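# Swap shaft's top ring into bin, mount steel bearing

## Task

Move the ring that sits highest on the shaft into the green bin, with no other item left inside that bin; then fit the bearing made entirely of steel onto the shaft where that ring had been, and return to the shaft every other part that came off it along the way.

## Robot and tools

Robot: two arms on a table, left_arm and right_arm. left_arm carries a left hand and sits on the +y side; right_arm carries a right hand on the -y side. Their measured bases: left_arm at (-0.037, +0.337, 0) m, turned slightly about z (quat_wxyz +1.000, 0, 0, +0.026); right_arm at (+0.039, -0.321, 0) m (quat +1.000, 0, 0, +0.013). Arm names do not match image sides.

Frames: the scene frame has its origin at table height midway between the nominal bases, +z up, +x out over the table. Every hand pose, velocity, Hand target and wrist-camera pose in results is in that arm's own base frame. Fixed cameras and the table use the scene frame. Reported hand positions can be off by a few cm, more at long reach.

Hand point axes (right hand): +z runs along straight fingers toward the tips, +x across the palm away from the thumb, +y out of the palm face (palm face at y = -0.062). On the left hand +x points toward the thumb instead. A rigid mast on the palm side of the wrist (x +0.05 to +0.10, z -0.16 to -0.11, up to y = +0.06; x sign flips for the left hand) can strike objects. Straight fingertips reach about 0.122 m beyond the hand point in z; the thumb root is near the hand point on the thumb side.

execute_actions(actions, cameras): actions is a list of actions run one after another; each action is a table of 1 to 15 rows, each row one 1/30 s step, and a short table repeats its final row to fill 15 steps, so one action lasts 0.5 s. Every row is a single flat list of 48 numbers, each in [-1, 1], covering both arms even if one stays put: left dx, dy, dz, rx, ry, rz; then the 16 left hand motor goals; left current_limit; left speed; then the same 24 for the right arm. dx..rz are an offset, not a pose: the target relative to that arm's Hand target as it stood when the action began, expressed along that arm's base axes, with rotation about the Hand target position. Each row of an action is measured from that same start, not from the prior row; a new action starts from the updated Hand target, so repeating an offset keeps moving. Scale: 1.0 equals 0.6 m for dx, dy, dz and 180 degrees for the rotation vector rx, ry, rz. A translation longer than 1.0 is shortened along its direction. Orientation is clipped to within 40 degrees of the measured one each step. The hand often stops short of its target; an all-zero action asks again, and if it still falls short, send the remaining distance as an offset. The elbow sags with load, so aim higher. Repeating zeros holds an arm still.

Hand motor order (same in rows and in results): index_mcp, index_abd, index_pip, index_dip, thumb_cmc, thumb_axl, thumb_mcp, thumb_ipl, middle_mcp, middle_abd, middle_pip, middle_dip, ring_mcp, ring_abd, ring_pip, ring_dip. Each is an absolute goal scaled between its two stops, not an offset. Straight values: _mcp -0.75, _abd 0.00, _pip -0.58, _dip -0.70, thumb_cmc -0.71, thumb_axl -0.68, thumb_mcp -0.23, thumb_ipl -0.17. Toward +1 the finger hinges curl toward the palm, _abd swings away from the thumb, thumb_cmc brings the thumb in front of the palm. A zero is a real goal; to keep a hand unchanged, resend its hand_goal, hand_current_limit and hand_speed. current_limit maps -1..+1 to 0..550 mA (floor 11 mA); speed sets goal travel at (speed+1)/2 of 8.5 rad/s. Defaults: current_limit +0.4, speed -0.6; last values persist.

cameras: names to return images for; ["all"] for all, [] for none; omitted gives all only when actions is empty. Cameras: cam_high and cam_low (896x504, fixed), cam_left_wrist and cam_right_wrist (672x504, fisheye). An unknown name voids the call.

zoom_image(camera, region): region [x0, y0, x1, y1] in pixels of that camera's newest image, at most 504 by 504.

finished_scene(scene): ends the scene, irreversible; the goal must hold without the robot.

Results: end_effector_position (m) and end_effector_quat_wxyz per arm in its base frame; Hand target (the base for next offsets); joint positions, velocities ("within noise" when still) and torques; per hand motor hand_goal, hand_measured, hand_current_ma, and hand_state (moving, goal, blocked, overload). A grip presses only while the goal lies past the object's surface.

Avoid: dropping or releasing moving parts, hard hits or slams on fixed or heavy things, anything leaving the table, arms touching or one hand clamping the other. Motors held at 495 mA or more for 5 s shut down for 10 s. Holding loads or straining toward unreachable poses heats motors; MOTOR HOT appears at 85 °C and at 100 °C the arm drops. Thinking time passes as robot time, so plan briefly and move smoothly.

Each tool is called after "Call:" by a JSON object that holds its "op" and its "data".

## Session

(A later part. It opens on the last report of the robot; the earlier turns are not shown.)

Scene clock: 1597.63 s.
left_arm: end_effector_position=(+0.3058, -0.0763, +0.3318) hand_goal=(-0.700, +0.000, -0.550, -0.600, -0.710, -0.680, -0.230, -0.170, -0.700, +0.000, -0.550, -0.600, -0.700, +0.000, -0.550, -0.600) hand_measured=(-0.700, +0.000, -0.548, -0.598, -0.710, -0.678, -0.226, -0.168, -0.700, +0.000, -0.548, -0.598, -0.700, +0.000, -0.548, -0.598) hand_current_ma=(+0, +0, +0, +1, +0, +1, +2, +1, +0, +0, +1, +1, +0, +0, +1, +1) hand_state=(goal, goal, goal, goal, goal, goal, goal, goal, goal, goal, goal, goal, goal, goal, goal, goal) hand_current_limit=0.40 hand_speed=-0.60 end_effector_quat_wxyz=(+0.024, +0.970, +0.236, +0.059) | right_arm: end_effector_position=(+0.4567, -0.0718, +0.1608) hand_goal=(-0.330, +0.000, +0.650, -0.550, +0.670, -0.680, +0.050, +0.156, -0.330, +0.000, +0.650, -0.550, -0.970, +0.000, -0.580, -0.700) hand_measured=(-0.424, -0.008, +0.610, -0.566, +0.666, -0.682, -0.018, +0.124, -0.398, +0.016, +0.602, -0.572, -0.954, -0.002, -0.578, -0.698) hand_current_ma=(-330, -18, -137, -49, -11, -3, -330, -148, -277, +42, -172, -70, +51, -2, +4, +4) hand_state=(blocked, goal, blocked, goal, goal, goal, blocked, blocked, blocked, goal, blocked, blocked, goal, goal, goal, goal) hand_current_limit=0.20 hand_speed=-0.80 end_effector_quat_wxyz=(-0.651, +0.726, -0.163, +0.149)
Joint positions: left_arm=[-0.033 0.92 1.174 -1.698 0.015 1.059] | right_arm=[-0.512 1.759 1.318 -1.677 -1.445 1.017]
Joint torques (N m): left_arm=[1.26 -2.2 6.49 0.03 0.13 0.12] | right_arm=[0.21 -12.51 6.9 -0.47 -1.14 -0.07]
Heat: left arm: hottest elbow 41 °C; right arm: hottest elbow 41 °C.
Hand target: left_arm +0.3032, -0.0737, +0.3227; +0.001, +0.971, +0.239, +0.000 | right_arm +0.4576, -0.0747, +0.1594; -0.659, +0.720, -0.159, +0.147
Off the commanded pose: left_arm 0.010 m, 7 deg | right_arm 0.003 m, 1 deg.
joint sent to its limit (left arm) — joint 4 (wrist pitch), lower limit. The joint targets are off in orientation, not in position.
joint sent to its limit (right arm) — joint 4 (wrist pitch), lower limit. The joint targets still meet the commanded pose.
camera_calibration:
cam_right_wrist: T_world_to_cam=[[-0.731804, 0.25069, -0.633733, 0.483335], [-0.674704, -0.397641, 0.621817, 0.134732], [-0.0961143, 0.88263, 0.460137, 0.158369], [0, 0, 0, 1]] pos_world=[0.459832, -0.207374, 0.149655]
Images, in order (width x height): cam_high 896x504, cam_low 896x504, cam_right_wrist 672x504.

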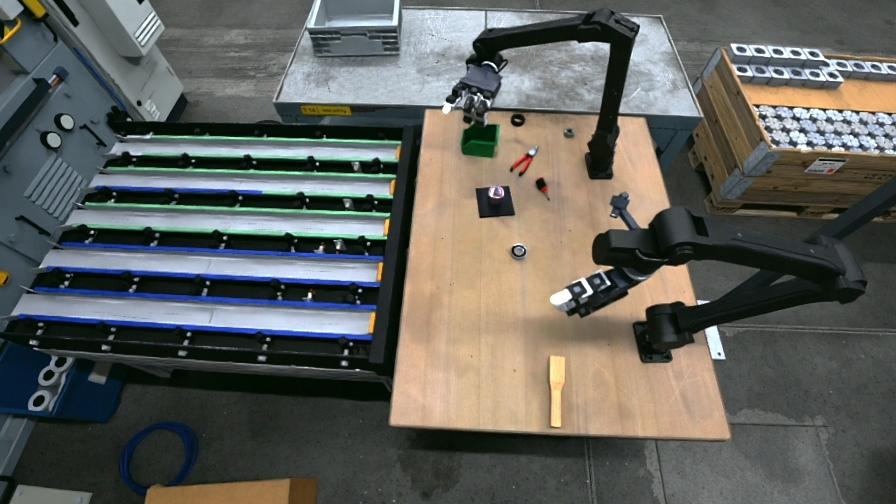

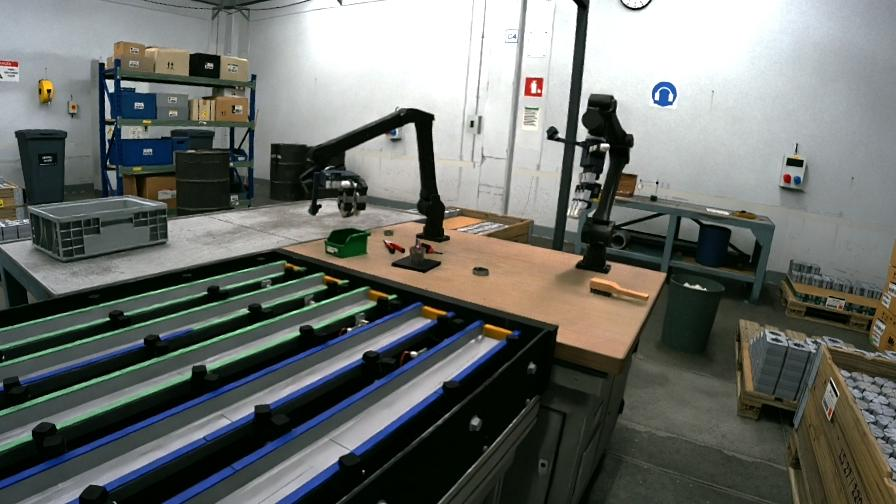

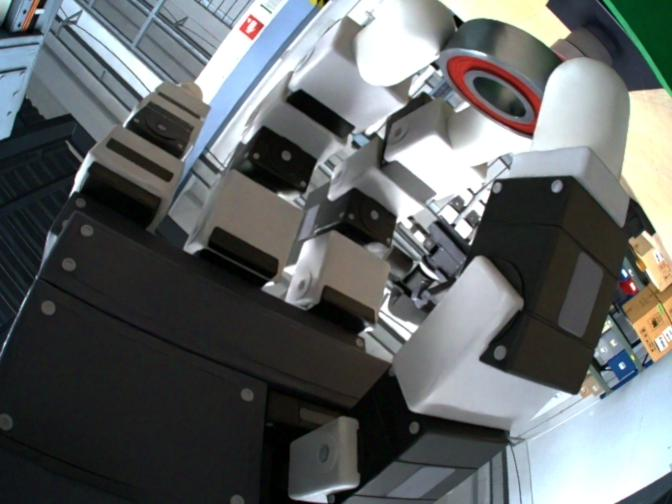

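Call:
{"op": "execute_actions", "data": {"actions": [[[0,0,0,0,0,0,-0.7,0,-0.55,-0.6,-0.71,-0.68,-0.23,-0.17,-0.7,0,-0.55,-0.6,-0.7,0,-0.55,-0.6,0.4,-0.6,0,0,-0.035,0,0,0,-0.33,0,0.65,-0.55,0.67,-0.68,0.05,0.157,-0.33,0,0.65,-0.55,-0.97,0,-0.58,-0.7,0.2,-0.8],[0,0,0,0,0,0,-0.7,0,-0.55,-0.6,-0.71,-0.68,-0.23,-0.17,-0.7,0,-0.55,-0.6,-0.7,0,-0.55,-0.6,0.4,-0.6,0,0,-0.07,0,0,0,-0.33,0,0.65,-0.55,0.67,-0.68,0.05,0.157,-0.33,0,0.65,-0.55,-0.97,0,-0.58,-0.7,0.2,-0.8]]], "cameras": ["cam_right_wrist","cam_low","cam_high"]}}

Call:
{"op": "zoom_image", "data": {"camera": "cam_high", "region": [440, 60, 540, 180]}}

Call:
{"op": "zoom_image", "data": {"camera": "cam_low", "region": [300, 180, 400, 280]}}

Scene clock: 1695.33 s.
left_arm: end_effector_position=(+0.3058, -0.0763, +0.3318) hand_goal=(-0.700, +0.000, -0.550, -0.600, -0.710, -0.680, -0.230, -0.170, -0.700, +0.000, -0.550, -0.600, -0.700, +0.000, -0.550, -0.600) hand_measured=(-0.700, +0.000, -0.548, -0.598, -0.710, -0.678, -0.226, -0.168, -0.700, +0.000, -0.548, -0.598, -0.700, +0.000, -0.548, -0.598) hand_current_ma=(+0, +0, +0, +1, +0, +1, +2, +1, +0, +0, +1, +1, +0, +0, +1, +1) hand_state=(goal, goal, goal, goal, goal, goal, goal, goal, goal, goal, goal, goal, goal, goal, goal, goal) hand_current_limit=0.40 hand_speed=-0.60 end_effector_quat_wxyz=(+0.024, +0.970, +0.236, +0.059) | right_arm: end_effector_position=(+0.4554, -0.0703, +0.1163) hand_goal=(-0.330, +0.000, +0.650, -0.550, +0.670, -0.680, +0.050, +0.156, -0.330, +0.000, +0.650, -0.550, -0.970, +0.000, -0.580, -0.700) hand_measured=(-0.424, -0.008, +0.610, -0.566, +0.666, -0.682, -0.018, +0.124, -0.398, +0.016, +0.602, -0.572, -0.954, -0.002, -0.578, -0.698) hand_current_ma=(-330, -18, -137, -49, -11, -3, -330, -148, -277, +42, -172, -70, +51, -2, +4, +4) hand_state=(blocked, goal, blocked, goal, goal, goal, blocked, blocked, blocked, goal, blocked, blocked, goal, goal, goal, goal) hand_current_limit=0.20 hand_speed=-0.80 end_effector_quat_wxyz=(-0.657, +0.722, -0.163, +0.143)
Joint positions: left_arm=[-0.033 0.92 1.174 -1.698 0.015 1.059] | right_arm=[-0.512 1.841 1.284 -1.677 -1.448 0.912]
Joint torques (N m): left_arm=[1.26 -2.26 6.49 0.05 0.13 0.13] | right_arm=[0.15 -13.39 6.84 -0.66 -0.95 -0.07]
Heat: left arm: hottest elbow 41 °C; right arm: hottest elbow 39 °C.
Hand target: left_arm +0.3032, -0.0737, +0.3227; +0.001, +0.971, +0.239, +0.000 | right_arm +0.4576, -0.0747, +0.1175; -0.659, +0.720, -0.159, +0.147
Off the commanded pose: left_arm 0.010 m, 7 deg | right_arm 0.005 m, 1 deg.
joint sent to its limit (left arm) — joint 4 (wrist pitch), lower limit. The joint targets are off in orientation, not in position.
joint sent to its limit (right arm) — joint 4 (wrist pitch), lower limit. The joint targets still meet the commanded pose.
camera_calibration:
cam_right_wrist: T_world_to_cam=[[-0.737472, 0.252771, -0.626292, 0.455623], [-0.667673, -0.412534, 0.619701, 0.158044], [-0.101725, 0.87517, 0.473001, 0.177914], [0, 0, 0, 1]] pos_world=[0.45963, -0.205675, 0.103259]
Images, in order (width x height): cam_high 896x504, cam_low 896x504, cam_right_wrist 672x504.

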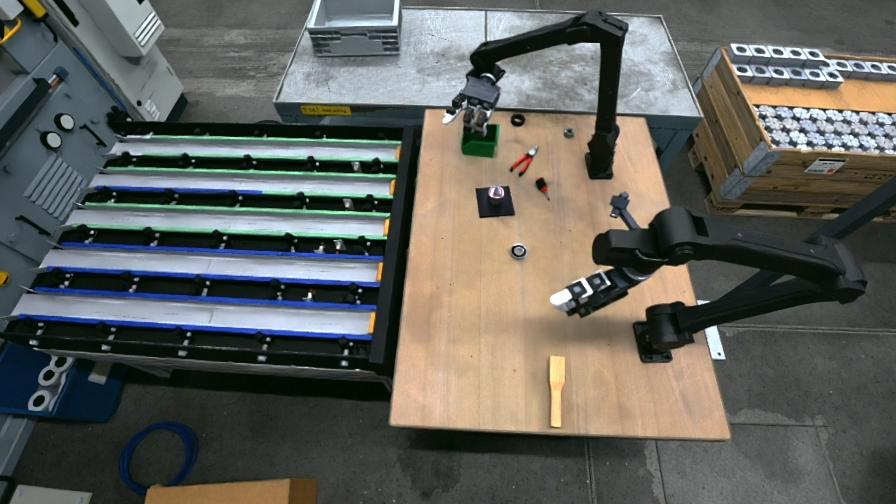

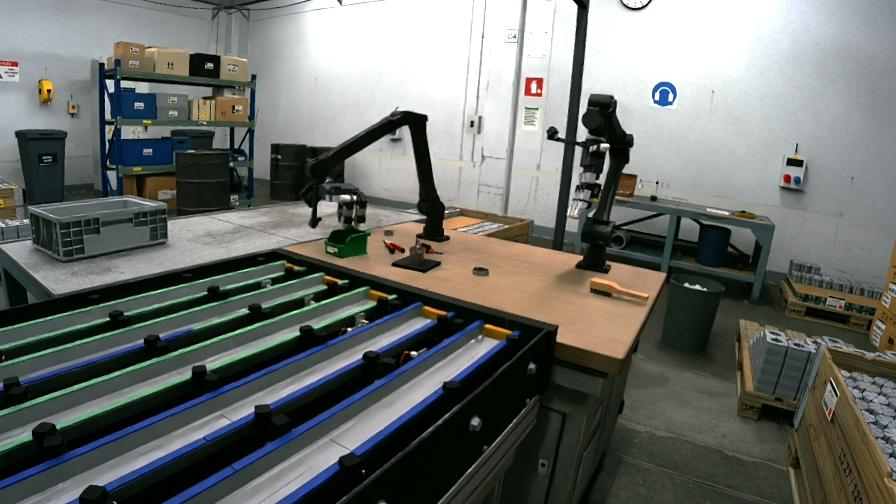

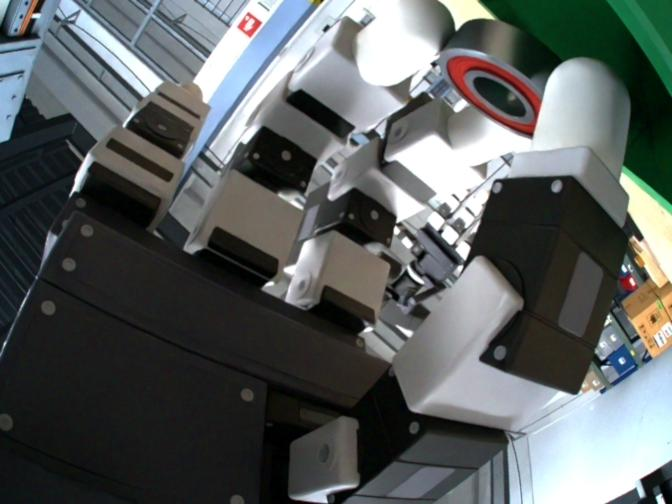

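Scaled by 4.200.

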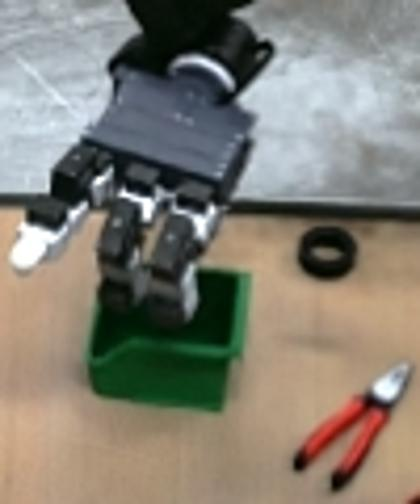

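Scaled by 5.040.

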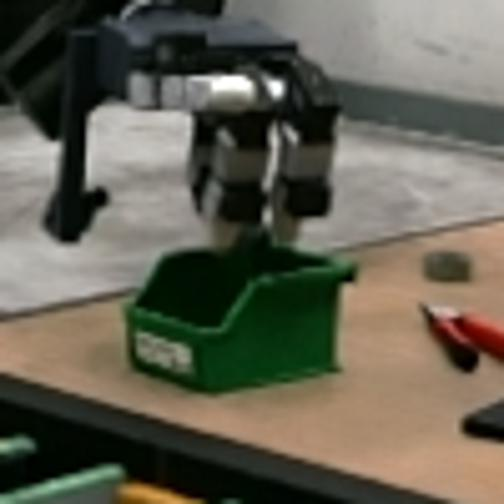

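Call:
{"op": "execute_actions", "data": {"actions": [[[0,0,0,0,0,0,-0.7,0,-0.55,-0.6,-0.71,-0.68,-0.23,-0.17,-0.7,0,-0.55,-0.6,-0.7,0,-0.55,-0.6,0.4,-0.6,0,0,-0.025,0,0,0,-0.33,0,0.65,-0.55,0.67,-0.68,0.05,0.157,-0.33,0,0.65,-0.55,-0.97,0,-0.58,-0.7,0.2,-0.8],[0,0,0,0,0,0,-0.7,0,-0.55,-0.6,-0.71,-0.68,-0.23,-0.17,-0.7,0,-0.55,-0.6,-0.7,0,-0.55,-0.6,0.4,-0.6,0,0,-0.05,0,0,0,-0.33,0,0.65,-0.55,0.67,-0.68,0.05,0.157,-0.33,0,0.65,-0.55,-0.97,0,-0.58,-0.7,0.2,-0.8]]], "cameras": ["cam_right_wrist","cam_low","cam_high"]}}

Call:
{"op": "zoom_image", "data": {"camera": "cam_high", "region": [440, 60, 540, 180]}}

Call:
{"op": "zoom_image", "data": {"camera": "cam_low", "region": [300, 180, 400, 280]}}

Call:
{"op": "zoom_image", "data": {"camera": "cam_right_wrist", "region": [372, 0, 672, 200]}}

Scene clock: 1718.90 s.
left_arm: end_effector_position=(+0.3058, -0.0763, +0.3318) hand_goal=(-0.700, +0.000, -0.550, -0.600, -0.710, -0.680, -0.230, -0.170, -0.700, +0.000, -0.550, -0.600, -0.700, +0.000, -0.550, -0.600) hand_measured=(-0.700, +0.000, -0.548, -0.598, -0.710, -0.678, -0.226, -0.168, -0.700, +0.000, -0.548, -0.598, -0.700, +0.000, -0.548, -0.598) hand_current_ma=(+0, +0, +0, +1, +0, +1, +2, +1, +0, +0, +1, +1, +0, +0, +1, +1) hand_state=(goal, goal, goal, goal, goal, goal, goal, goal, goal, goal, goal, goal, goal, goal, goal, goal) hand_current_limit=0.40 hand_speed=-0.60 end_effector_quat_wxyz=(+0.024, +0.970, +0.236, +0.059) | right_arm: end_effector_position=(+0.4552, -0.0698, +0.0908) hand_goal=(-0.330, +0.000, +0.650, -0.550, +0.670, -0.680, +0.050, +0.156, -0.330, +0.000, +0.650, -0.550, -0.970, +0.000, -0.580, -0.700) hand_measured=(-0.424, -0.008, +0.610, -0.566, +0.666, -0.682, -0.018, +0.124, -0.398, +0.016, +0.602, -0.572, -0.954, -0.002, -0.578, -0.698) hand_current_ma=(-330, -18, -137, -49, -11, -3, -330, -148, -277, +42, -172, -70, +51, -2, +4, +4) hand_state=(blocked, goal, blocked, goal, goal, goal, blocked, blocked, blocked, goal, blocked, blocked, goal, goal, goal, goal) hand_current_limit=0.20 hand_speed=-0.80 end_effector_quat_wxyz=(-0.659, +0.721, -0.163, +0.140)
Joint positions: left_arm=[-0.033 0.92 1.174 -1.698 0.015 1.059] | right_arm=[-0.512 1.893 1.273 -1.674 -1.449 0.857]
Joint torques (N m): left_arm=[1.26 -2.2 6.5 0.06 0.14 0.13] | right_arm=[-0.03 -12.98 6.27 -0.61 -0.87 -0.18]
Heat: left arm: hottest elbow 41 °C; right arm: hottest elbow 39 °C.
Hand target: left_arm +0.3032, -0.0737, +0.3227; +0.001, +0.971, +0.239, +0.000 | right_arm +0.4575, -0.0747, +0.0874; -0.659, +0.720, -0.159, +0.147
Off the commanded pose: left_arm 0.010 m, 7 deg | right_arm 0.006 m, 1 deg.
joint sent to its limit (left arm) — joint 4 (wrist pitch), lower limit. The joint targets are off in orientation, not in position.
camera_calibration:
cam_right_wrist: T_world_to_cam=[[-0.740483, 0.253888, -0.622275, 0.440414], [-0.663929, -0.420067, 0.618662, 0.171853], [-0.104327, 0.871255, 0.479616, 0.189898], [0, 0, 0, 1]] pos_world=[0.460028, -0.205075, 0.0766621]
Images, in order (width x height): cam_high 896x504, cam_low 896x504, cam_right_wrist 672x504.

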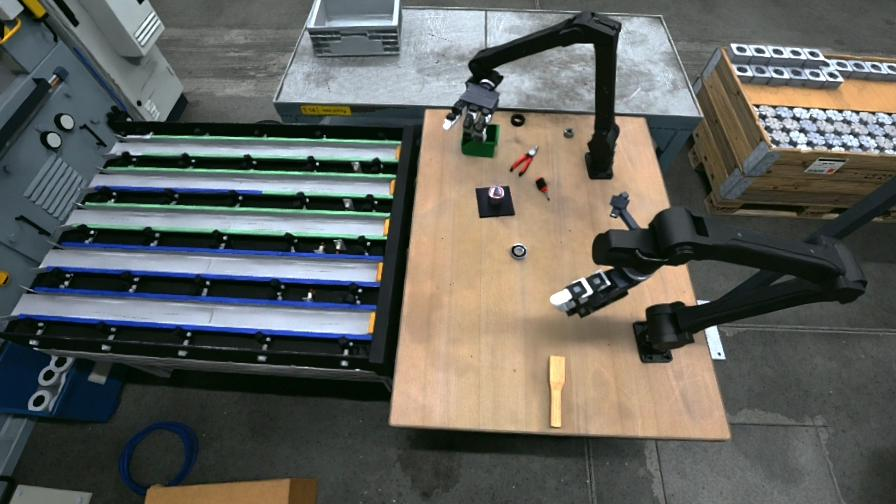

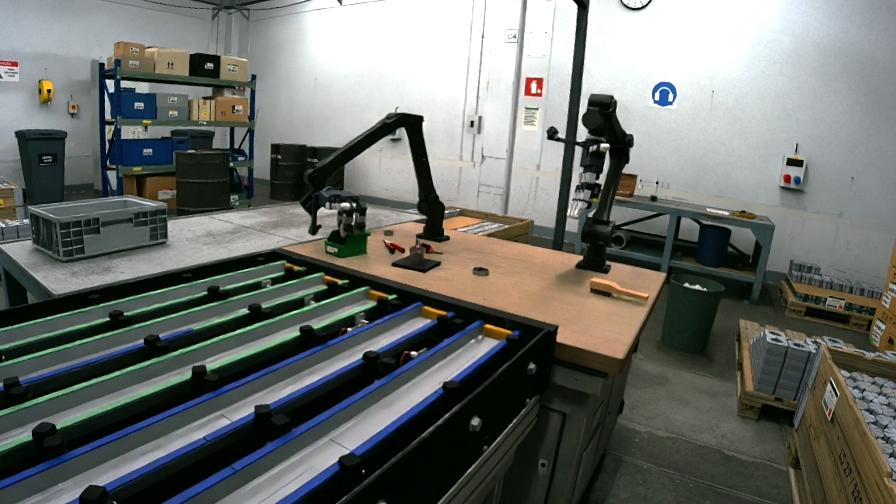

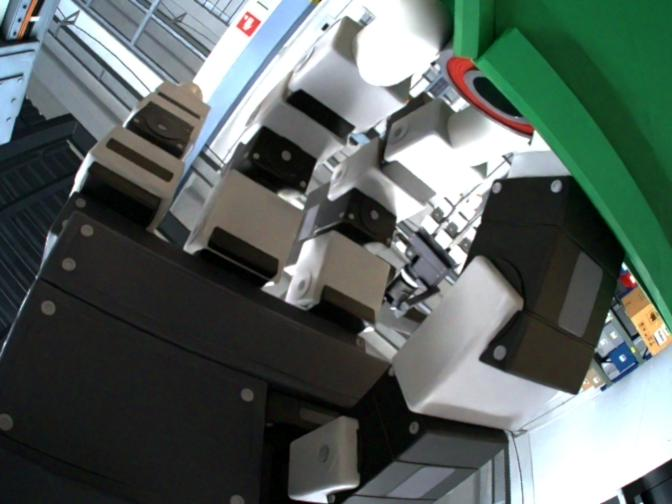

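Scaled by 4.200.

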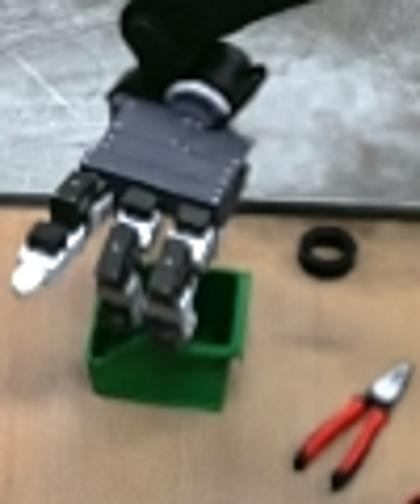

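Scaled by 5.040.

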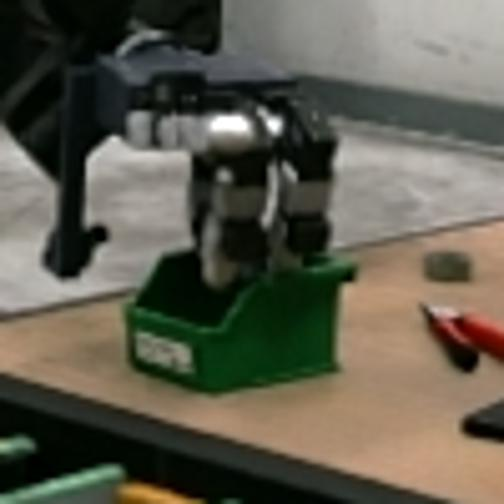

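Scaled by 1.680 from the camera's 672x504 image, which has a finer 960x720 frame.

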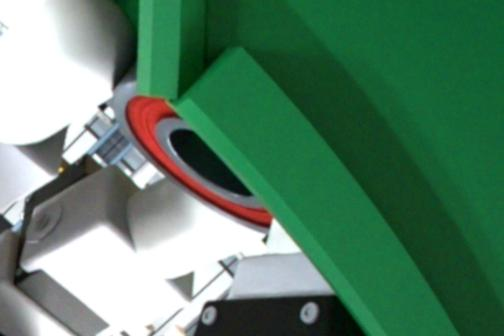

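Call:
{"op": "execute_actions", "data": {"actions": [[[0,0,0,0,0,0,-0.7,0,-0.55,-0.6,-0.71,-0.68,-0.23,-0.17,-0.7,0,-0.55,-0.6,-0.7,0,-0.55,-0.6,0.4,-0.6,0,0,-0.014,0,0,0,-0.33,0,0.65,-0.55,0.67,-0.68,0.05,0.157,-0.33,0,0.65,-0.55,-0.97,0,-0.58,-0.7,0.2,-0.8]]], "cameras": ["cam_right_wrist","cam_low","cam_high"]}}

Call:
{"op": "zoom_image", "data": {"camera": "cam_low", "region": [320, 200, 380, 260]}}

Call:
{"op": "zoom_image", "data": {"camera": "cam_high", "region": [450, 90, 510, 160]}}

Scene clock: 1741.87 s.
left_arm: end_effector_position=(+0.3058, -0.0763, +0.3318) hand_goal=(-0.700, +0.000, -0.550, -0.600, -0.710, -0.680, -0.230, -0.170, -0.700, +0.000, -0.550, -0.600, -0.700, +0.000, -0.550, -0.600) hand_measured=(-0.700, +0.000, -0.548, -0.598, -0.710, -0.678, -0.226, -0.168, -0.700, +0.000, -0.548, -0.598, -0.700, +0.000, -0.548, -0.598) hand_current_ma=(+0, +0, +0, +1, +0, +1, +2, +1, +0, +0, +1, +1, +0, +0, +1, +1) hand_state=(goal, goal, goal, goal, goal, goal, goal, goal, goal, goal, goal, goal, goal, goal, goal, goal) hand_current_limit=0.40 hand_speed=-0.60 end_effector_quat_wxyz=(+0.024, +0.970, +0.236, +0.059) | right_arm: end_effector_position=(+0.4556, -0.0700, +0.0907) hand_goal=(-0.330, +0.000, +0.650, -0.550, +0.670, -0.680, +0.050, +0.156, -0.330, +0.000, +0.650, -0.550, -0.970, +0.000, -0.580, -0.700) hand_measured=(-0.424, -0.008, +0.610, -0.566, +0.666, -0.682, -0.018, +0.124, -0.398, +0.016, +0.602, -0.572, -0.954, -0.002, -0.578, -0.698) hand_current_ma=(-330, -19, -137, -49, -11, -3, -330, -148, -277, +42, -172, -70, +51, -2, +4, +4) hand_state=(blocked, goal, blocked, goal, goal, goal, blocked, blocked, blocked, goal, blocked, blocked, goal, goal, goal, goal) hand_current_limit=0.20 hand_speed=-0.80 end_effector_quat_wxyz=(-0.659, +0.721, -0.161, +0.142)
Joint positions: left_arm=[-0.033 0.92 1.174 -1.698 0.015 1.059] | right_arm=[-0.512 1.893 1.273 -1.674 -1.449 0.851]
Joint torques (N m): left_arm=[1.26 -2.2 6.49 0.03 0.14 0.13] | right_arm=[0.03 -11.81 5.86 -0.05 -0.86 -0.21]
Heat: left arm: hottest elbow 41 °C; right arm: hottest elbow 38 °C.
Hand target: left_arm +0.3032, -0.0737, +0.3227; +0.001, +0.971, +0.239, +0.000 | right_arm +0.4575, -0.0747, +0.0790; -0.659, +0.720, -0.159, +0.147
Off the commanded pose: left_arm 0.010 m, 7 deg | right_arm 0.013 m, 1 deg.
joint sent to its limit (left arm) — joint 4 (wrist pitch), lower limit. The joint targets are off in orientation, not in position.
camera_calibration:
cam_right_wrist: T_world_to_cam=[[-0.737483, 0.252463, -0.626403, 0.439739], [-0.666848, -0.419049, 0.616208, 0.173728], [-0.106924, 0.872159, 0.477395, 0.191548], [0, 0, 0, 1]] pos_world=[0.460631, -0.205277, 0.0769569]
Images, in order (width x height): cam_high 896x504, cam_low 896x504, cam_right_wrist 672x504.

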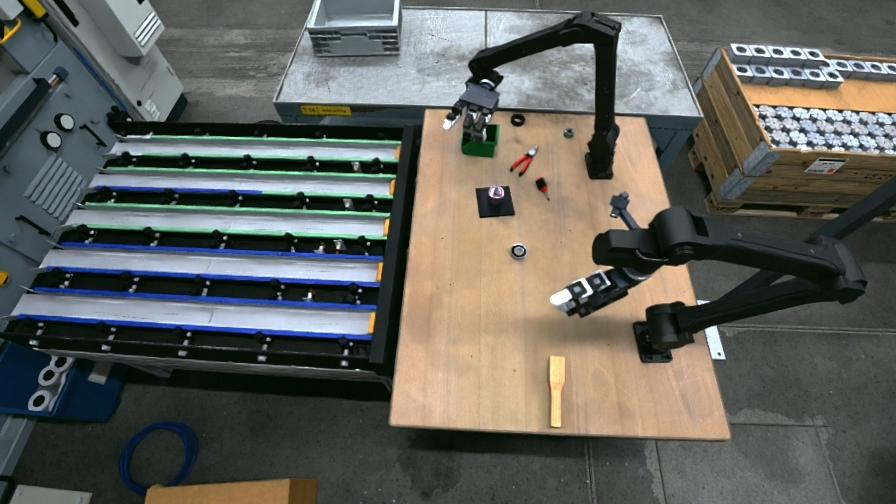

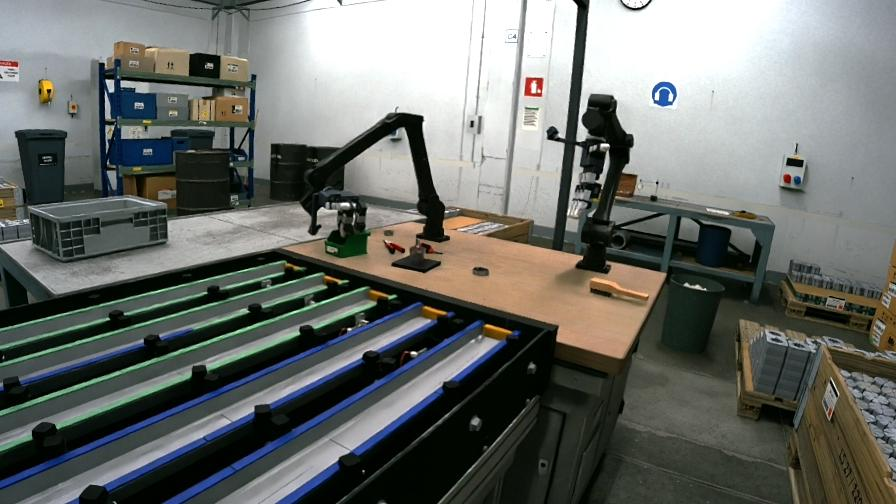

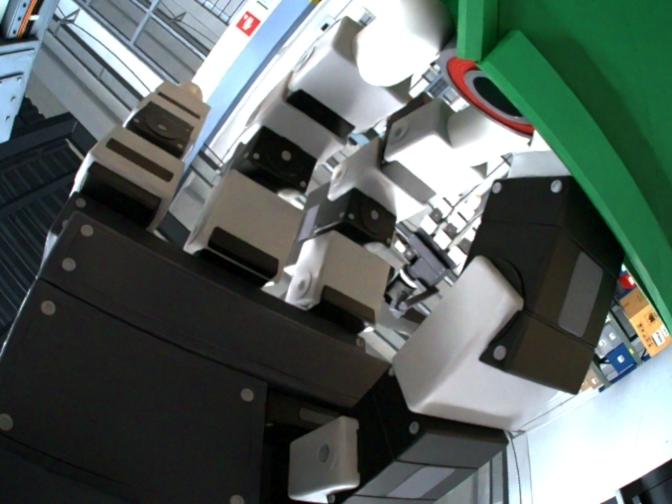

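Scaled by 8.400.

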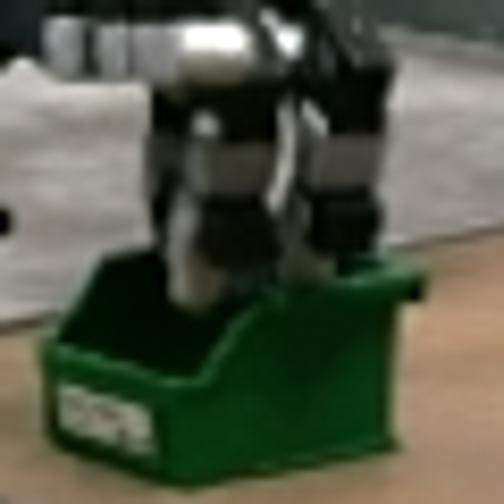

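Scaled by 7.200.

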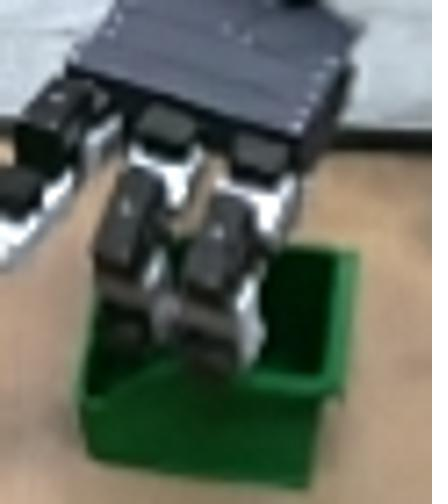

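Call:
{"op": "execute_actions", "data": {"actions": [[[0,0,0,0,0,0,-0.7,0,-0.55,-0.6,-0.71,-0.68,-0.23,-0.17,-0.7,0,-0.55,-0.6,-0.7,0,-0.55,-0.6,0.4,-0.6,0,0,0.012,0,0,0,-0.42,0,0.65,-0.55,0.67,-0.68,-0.05,0.157,-0.42,0,0.65,-0.55,-0.97,0,-0.58,-0.7,0.2,-0.8]],[[0,0,0,0,0,0,-0.7,0,-0.55,-0.6,-0.71,-0.68,-0.23,-0.17,-0.7,0,-0.55,-0.6,-0.7,0,-0.55,-0.6,0.4,-0.6,0,0,0,0,0,0,-0.44,0,0.65,-0.55,0.67,-0.68,-0.08,0.157,-0.44,0,0.65,-0.55,-0.97,0,-0.58,-0.7,0.2,-0.8]]], "cameras": ["cam_right_wrist","cam_low","cam_high"]}}

Call:
{"op": "zoom_image", "data": {"camera": "cam_right_wrist", "region": [372, 0, 672, 200]}}

Scene clock: 1755.60 s.
left_arm: end_effector_position=(+0.3058, -0.0763, +0.3318) hand_goal=(-0.700, +0.000, -0.550, -0.600, -0.710, -0.680, -0.230, -0.170, -0.700, +0.000, -0.550, -0.600, -0.700, +0.000, -0.550, -0.600) hand_measured=(-0.700, +0.000, -0.548, -0.598, -0.710, -0.678, -0.226, -0.168, -0.700, +0.000, -0.548, -0.598, -0.700, +0.000, -0.548, -0.598) hand_current_ma=(+0, +0, +0, +1, +0, +1, +2, +1, +0, +0, +1, +1, +0, +0, +1, +1) hand_state=(goal, goal, goal, goal, goal, goal, goal, goal, goal, goal, goal, goal, goal, goal, goal, goal) hand_current_limit=0.40 hand_speed=-0.60 end_effector_quat_wxyz=(+0.024, +0.970, +0.236, +0.059) | right_arm: end_effector_position=(+0.4562, -0.0699, +0.0911) hand_goal=(-0.440, +0.000, +0.650, -0.550, +0.670, -0.680, -0.080, +0.156, -0.440, +0.000, +0.650, -0.550, -0.970, +0.000, -0.580, -0.700) hand_measured=(-0.432, -0.002, +0.648, -0.552, +0.670, -0.682, -0.072, +0.158, -0.428, +0.004, +0.646, -0.554, -0.954, -0.002, -0.578, -0.698) hand_current_ma=(+25, -5, -3, -4, +0, -3, +28, +6, +37, +6, -10, -7, +50, -2, +4, +4) hand_state=(goal, goal, goal, goal, goal, goal, goal, goal, goal, goal, goal, goal, goal, goal, goal, goal) hand_current_limit=0.20 hand_speed=-0.80 end_effector_quat_wxyz=(-0.659, +0.720, -0.159, +0.145)
Joint positions: left_arm=[-0.033 0.92 1.174 -1.698 0.015 1.059] | right_arm=[-0.512 1.893 1.273 -1.68 -1.452 0.839]
Joint torques (N m): left_arm=[1.26 -2.26 6.49 0.03 0.13 0.13] | right_arm=[0.03 -12.69 6.31 -0.64 -0.75 -0.11]
Heat: left arm: hottest elbow 41 °C; right arm: hottest elbow 38 °C.
Hand target: left_arm +0.3032, -0.0737, +0.3227; +0.001, +0.971, +0.239, +0.000 | right_arm +0.4575, -0.0747, +0.0861; -0.659, +0.720, -0.159, +0.147
Off the commanded pose: left_arm 0.010 m, 7 deg | right_arm 0.007 m, 0 deg.
joint sent to its limit (left arm) — joint 4 (wrist pitch), lower limit. The joint targets are off in orientation, not in position.
joint sent to its limit (right arm) — joint 4 (wrist pitch), lower limit. The joint targets still meet the commanded pose.
camera_calibration:
cam_right_wrist: T_world_to_cam=[[-0.733075, 0.252745, -0.631444, 0.438746], [-0.671274, -0.418342, 0.611867, 0.176386], [-0.109514, 0.872416, 0.476337, 0.192655], [0, 0, 0, 1]] pos_world=[0.461136, -0.205176, 0.0773498]
Images, in order (width x height): cam_high 896x504, cam_low 896x504, cam_right_wrist 672x504.

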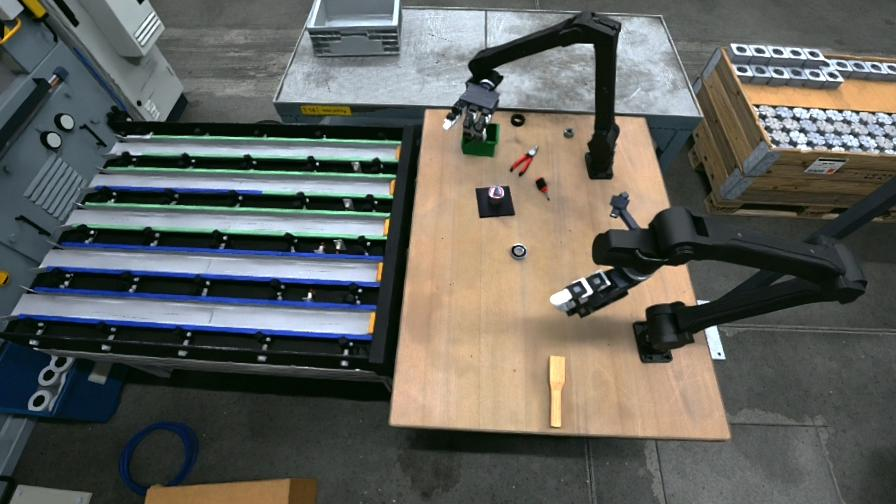

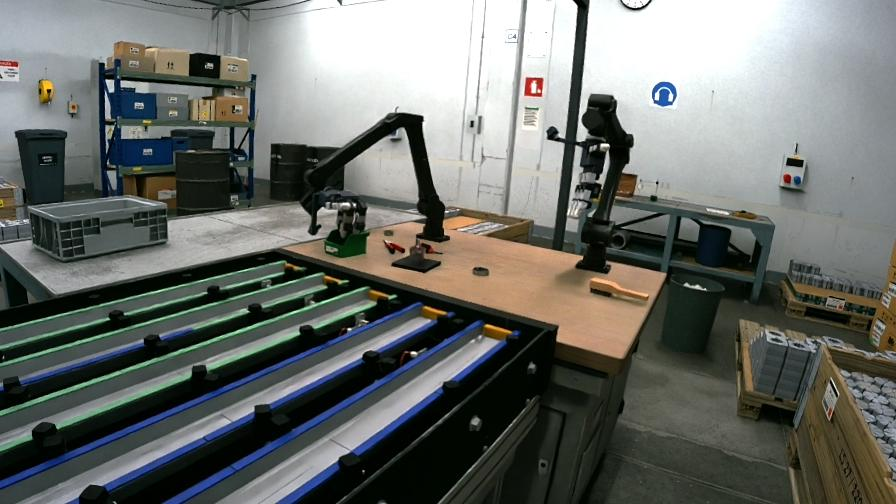

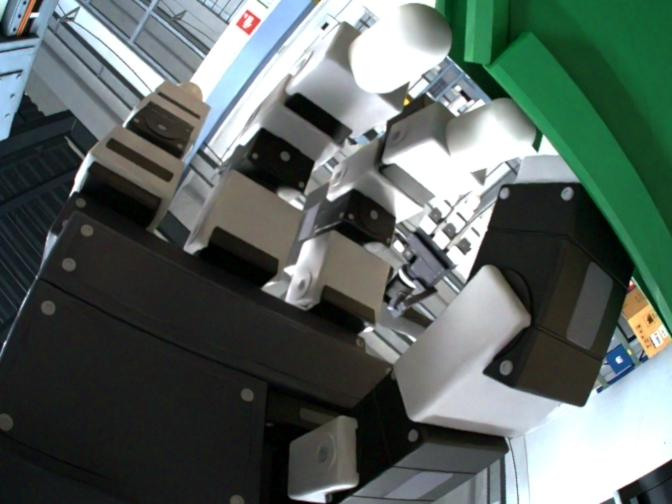

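Scaled by 1.680 from the camera's 672x504 image, which has a finer 960x720 frame.

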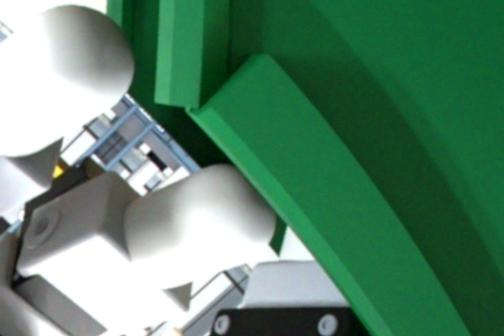

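Call:
{"op": "execute_actions", "data": {"actions": [[[0,0,0,0,0,0,-0.7,0,-0.55,-0.6,-0.71,-0.68,-0.23,-0.17,-0.7,0,-0.55,-0.6,-0.7,0,-0.55,-0.6,0.4,-0.6,0,0,0.06,0,0,0,-0.44,0,0.65,-0.55,0.67,-0.68,-0.08,0.157,-0.44,0,0.65,-0.55,-0.97,0,-0.58,-0.7,0.2,-0.6],[0,0,0,0,0,0,-0.7,0,-0.55,-0.6,-0.71,-0.68,-0.23,-0.17,-0.7,0,-0.55,-0.6,-0.7,0,-0.55,-0.6,0.4,-0.6,0,0,0.14,0,0,0,-0.44,0,0.65,-0.55,0.67,-0.68,-0.08,0.157,-0.44,0,0.65,-0.55,-0.97,0,-0.58,-0.7,0.2,-0.6]],[[0,0,0,0,0,0,-0.7,0,-0.55,-0.6,-0.71,-0.68,-0.23,-0.17,-0.7,0,-0.55,-0.6,-0.7,0,-0.55,-0.6,0.4,-0.6,0,0,0.08,-0.069,0.013,0.064,-0.44,0,0.65,-0.55,0.67,-0.68,-0.08,0.157,-0.44,0,0.65,-0.55,-0.97,0,-0.58,-0.7,0.2,-0.6]]], "cameras": ["cam_right_wrist","cam_low","cam_high"]}}

Call:
{"op": "zoom_image", "data": {"camera": "cam_high", "region": [440, 60, 600, 200]}}

Call:
{"op": "zoom_image", "data": {"camera": "cam_low", "region": [310, 210, 450, 280]}}

Scene clock: 1770.00 s.
left_arm: end_effector_position=(+0.3058, -0.0763, +0.3318) hand_goal=(-0.700, +0.000, -0.550, -0.600, -0.710, -0.680, -0.230, -0.170, -0.700, +0.000, -0.550, -0.600, -0.700, +0.000, -0.550, -0.600) hand_measured=(-0.700, +0.000, -0.548, -0.598, -0.710, -0.678, -0.226, -0.168, -0.700, +0.000, -0.548, -0.598, -0.700, +0.000, -0.548, -0.598) hand_current_ma=(+0, +0, +0, +1, +0, +1, +2, +1, +0, +0, +1, +1, +0, +0, +1, +1) hand_state=(goal, goal, goal, goal, goal, goal, goal, goal, goal, goal, goal, goal, goal, goal, goal, goal) hand_current_limit=0.40 hand_speed=-0.60 end_effector_quat_wxyz=(+0.024, +0.970, +0.236, +0.059) | right_arm: end_effector_position=(+0.4502, -0.0738, +0.2124) hand_goal=(-0.440, +0.000, +0.650, -0.550, +0.670, -0.680, -0.080, +0.156, -0.440, +0.000, +0.650, -0.550, -0.970, +0.000, -0.580, -0.700) hand_measured=(-0.432, -0.002, +0.648, -0.552, +0.670, -0.682, -0.080, +0.158, -0.430, +0.002, +0.646, -0.554, -0.956, -0.002, -0.578, -0.698) hand_current_ma=(+20, -5, -3, -4, -1, -3, +2, +3, +27, +5, -10, -7, +40, -2, +4, +4) hand_state=(goal, goal, goal, goal, goal, goal, goal, goal, goal, goal, goal, goal, goal, goal, goal, goal) hand_current_limit=0.20 hand_speed=-0.60 end_effector_quat_wxyz=(-0.564, +0.811, -0.109, +0.114)
Joint positions: left_arm=[-0.033 0.92 1.174 -1.698 0.015 1.059] | right_arm=[-0.453 1.651 1.44 -1.68 -1.206 1.165]
Joint torques (N m): left_arm=[1.26 -2.2 6.5 0.05 0.13 0.13] | right_arm=[1.38 -11.63 9.84 -0.08 -0.84 0.16]
Heat: left arm: hottest elbow 41 °C; right arm: hottest elbow 38 °C.
Hand target: left_arm +0.3032, -0.0737, +0.3227; +0.001, +0.971, +0.239, +0.000 | right_arm +0.4576, -0.0747, +0.2182; -0.585, +0.802, -0.082, +0.082
Off the commanded pose: left_arm 0.010 m, 7 deg | right_arm 0.009 m, 5 deg.
joint sent to its limit (left arm) — joint 4 (wrist pitch), lower limit. The joint targets are off in orientation, not in position.
joint sent to its limit (right arm) — joint 4 (wrist pitch), lower limit. The joint targets are off in orientation, not in position.
camera_calibration:
cam_right_wrist: T_world_to_cam=[[-0.770646, -0.000774275, -0.637263, 0.511429], [-0.604944, -0.313532, 0.731943, 0.0489318], [-0.200369, 0.949577, 0.241154, 0.234098], [0, 0, 0, 1]] pos_world=[0.470638, -0.206557, 0.233646]
Images, in order (width x height): cam_high 896x504, cam_low 896x504, cam_right_wrist 672x504.

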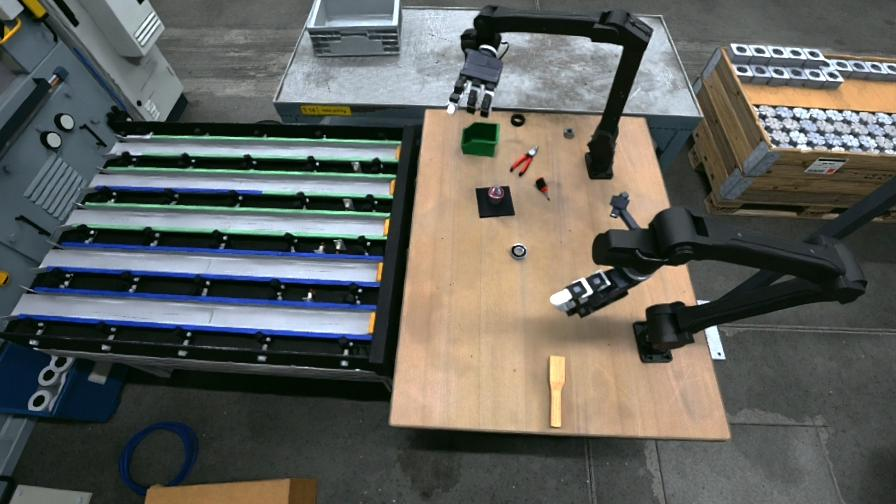

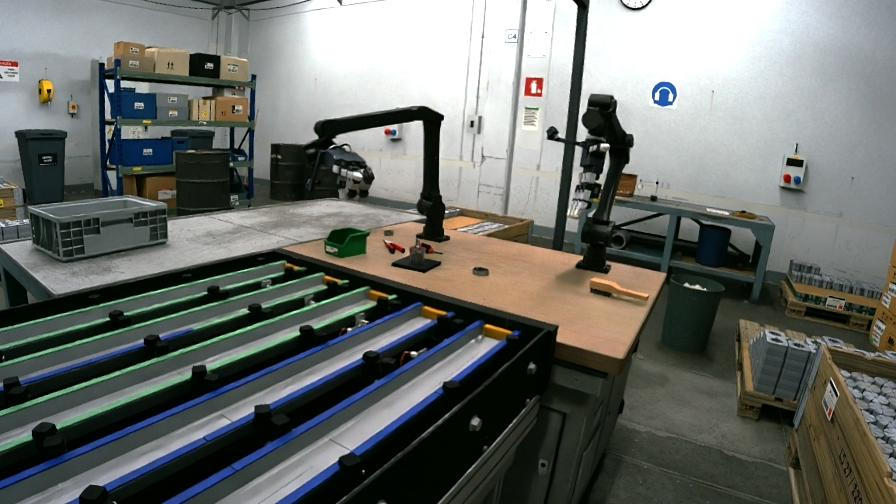

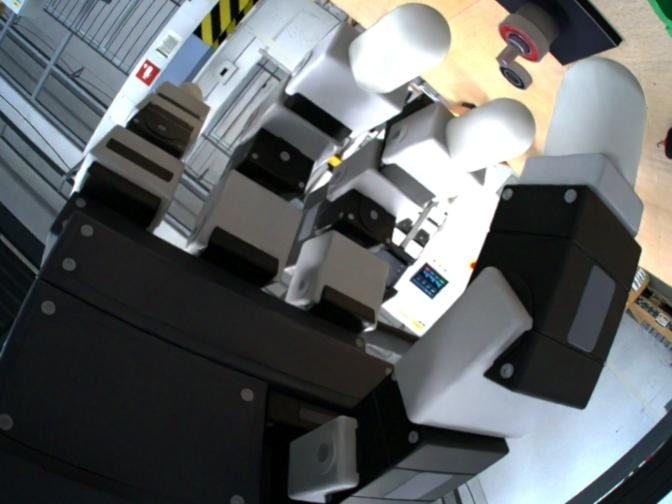

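Scaled by 3.150.

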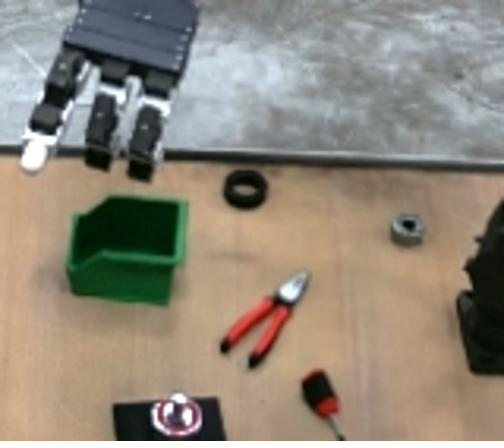

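Scaled by 3.600.

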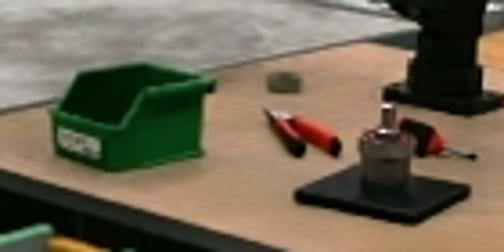

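Call:
{"op": "execute_actions", "data": {"actions": [[[0,0,0,0,0,0,-0.7,0,-0.55,-0.6,-0.71,-0.68,-0.23,-0.17,-0.7,0,-0.55,-0.6,-0.7,0,-0.55,-0.6,0.4,-0.6,-0.115,-0.058,0.09,-0.1353,-0.035,0.0905,-0.75,0,-0.58,-0.7,0.5,-0.68,-0.2,-0.15,-0.34,0,-0.285,-0.7,-0.34,0,-0.285,-0.7,0.3,-0.5]],[[0,0,0,0,0,0,-0.7,0,-0.55,-0.6,-0.71,-0.68,-0.23,-0.17,-0.7,0,-0.55,-0.6,-0.7,0,-0.55,-0.6,0.4,-0.6,-0.115,-0.058,0.09,-0.1353,-0.035,0.0905,-0.75,0,-0.58,-0.7,0.5,-0.68,-0.2,-0.15,-0.34,0,-0.285,-0.7,-0.34,0,-0.285,-0.7,0.3,-0.5]],[[0,0,0,0,0,0,-0.7,0,-0.55,-0.6,-0.71,-0.68,-0.23,-0.17,-0.7,0,-0.55,-0.6,-0.7,0,-0.55,-0.6,0.4,-0.6,-0.115,-0.058,0.06,-0.1353,-0.035,0.0905,-0.75,0,-0.58,-0.7,0.5,-0.68,-0.2,-0.15,-0.34,0,-0.285,-0.7,-0.34,0,-0.285,-0.7,0.3,-0.5]]], "cameras": ["cam_right_wrist","cam_low","cam_high"]}}

Scene clock: 1904.10 s.
left_arm: end_effector_position=(+0.3058, -0.0763, +0.3318) hand_goal=(-0.700, +0.000, -0.550, -0.600, -0.710, -0.680, -0.230, -0.170, -0.700, +0.000, -0.550, -0.600, -0.700, +0.000, -0.550, -0.600) hand_measured=(-0.700, +0.000, -0.548, -0.598, -0.710, -0.678, -0.226, -0.168, -0.700, +0.000, -0.548, -0.598, -0.700, +0.000, -0.548, -0.598) hand_current_ma=(+0, +0, +0, +1, +0, +1, +2, +1, +0, +0, +1, +1, +0, +0, +1, +1) hand_state=(goal, goal, goal, goal, goal, goal, goal, goal, goal, goal, goal, goal, goal, goal, goal, goal) hand_current_limit=0.40 hand_speed=-0.60 end_effector_quat_wxyz=(+0.024, +0.970, +0.236, +0.059) | right_arm: end_effector_position=(+0.2517, -0.1751, +0.3616) hand_goal=(-0.750, +0.000, -0.580, -0.700, +0.500, -0.680, -0.200, -0.150, -0.340, +0.000, -0.286, -0.700, -0.340, +0.000, -0.286, -0.700) hand_measured=(-0.748, +0.000, -0.578, -0.698, +0.500, -0.682, -0.194, -0.148, -0.344, +0.000, -0.286, -0.698, -0.344, +0.000, -0.288, -0.698) hand_current_ma=(+2, -1, +6, +5, -1, -3, +16, +9, -9, +1, +1, +5, -9, -1, -3, +4) hand_state=(goal, goal, goal, goal, goal, goal, goal, goal, goal, goal, goal, goal, goal, goal, goal, goal) hand_current_limit=0.30 hand_speed=-0.50 end_effector_quat_wxyz=(+0.092, +0.922, +0.369, +0.071)
Joint positions: left_arm=[-0.033 0.92 1.174 -1.698 0.015 1.059] | right_arm=[-0.416 0.831 1.175 -1.683 0.027 0.391]
Joint torques (N m): left_arm=[1.26 -2.2 6.5 0.03 0.14 0.13] | right_arm=[-0.73 -1.49 8.29 1.51 0.14 -0.1]
Heat: left arm: hottest elbow 41 °C; right arm: hottest elbow 41 °C.
Hand target: left_arm +0.3032, -0.0737, +0.3227; +0.001, +0.971, +0.239, +0.000 | right_arm +0.2505, -0.1791, +0.3622; +0.003, +0.923, +0.384, +0.000
Off the commanded pose: left_arm 0.010 m, 7 deg | right_arm 0.004 m, 13 deg.
joint sent to its limit (left arm) — joint 4 (wrist pitch), lower limit. The joint targets are off in orientation, not in position.
joint sent to its limit (right arm) — joint 4 (wrist pitch), lower limit. The joint targets are off in orientation, not in position.
camera_calibration:
cam_right_wrist: T_world_to_cam=[[-0.132898, -0.984562, 0.113913, -0.150923], [-0.821398, 0.173728, 0.543253, -0.00403181], [-0.554656, -0.0213706, -0.831805, 0.561738], [0, 0, 0, 1]] pos_world=[0.288202, -0.135887, 0.486639]
Images, in order (width x height): cam_high 896x504, cam_low 896x504, cam_right_wrist 672x504.

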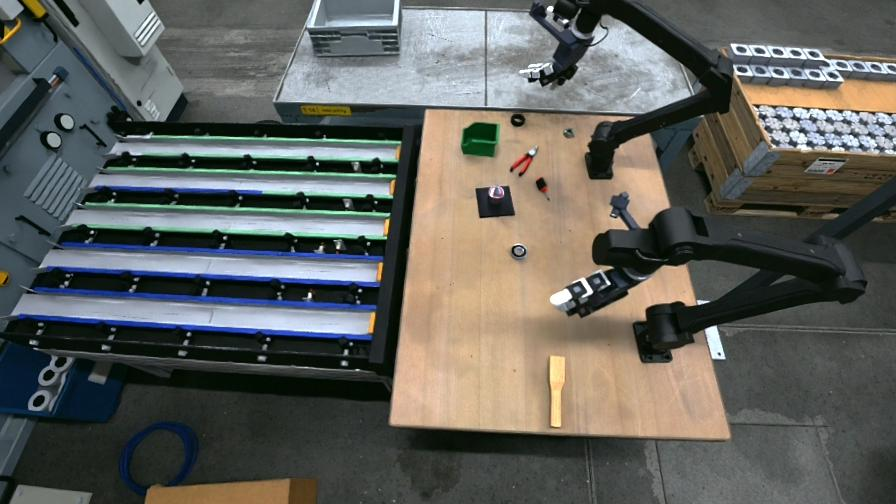

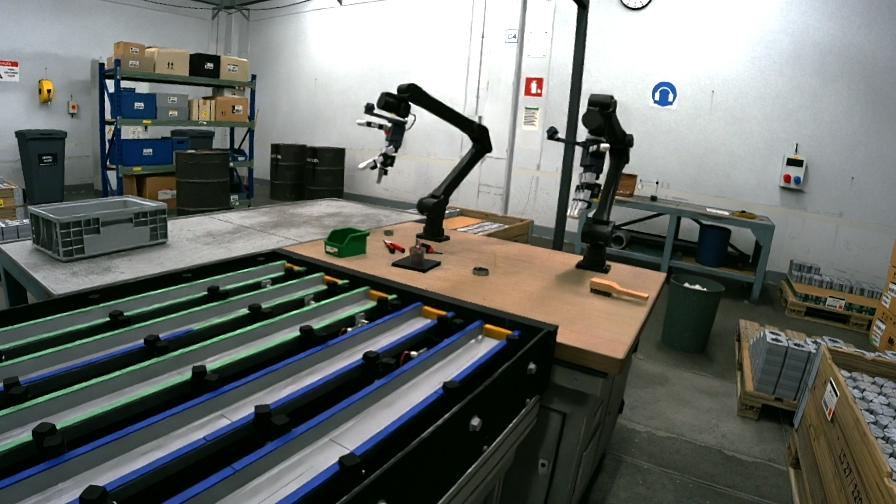

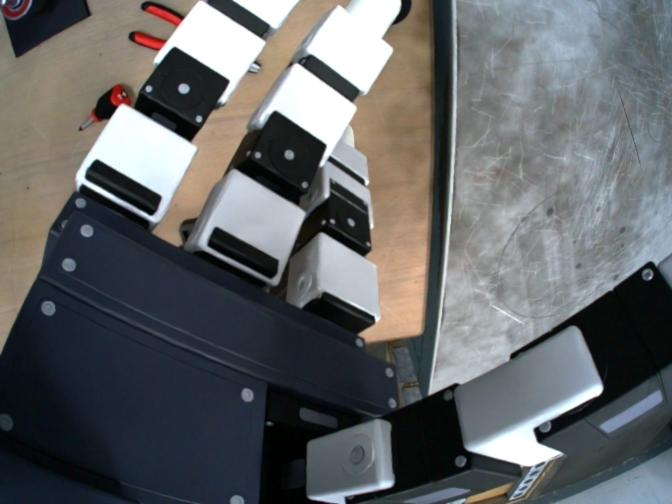

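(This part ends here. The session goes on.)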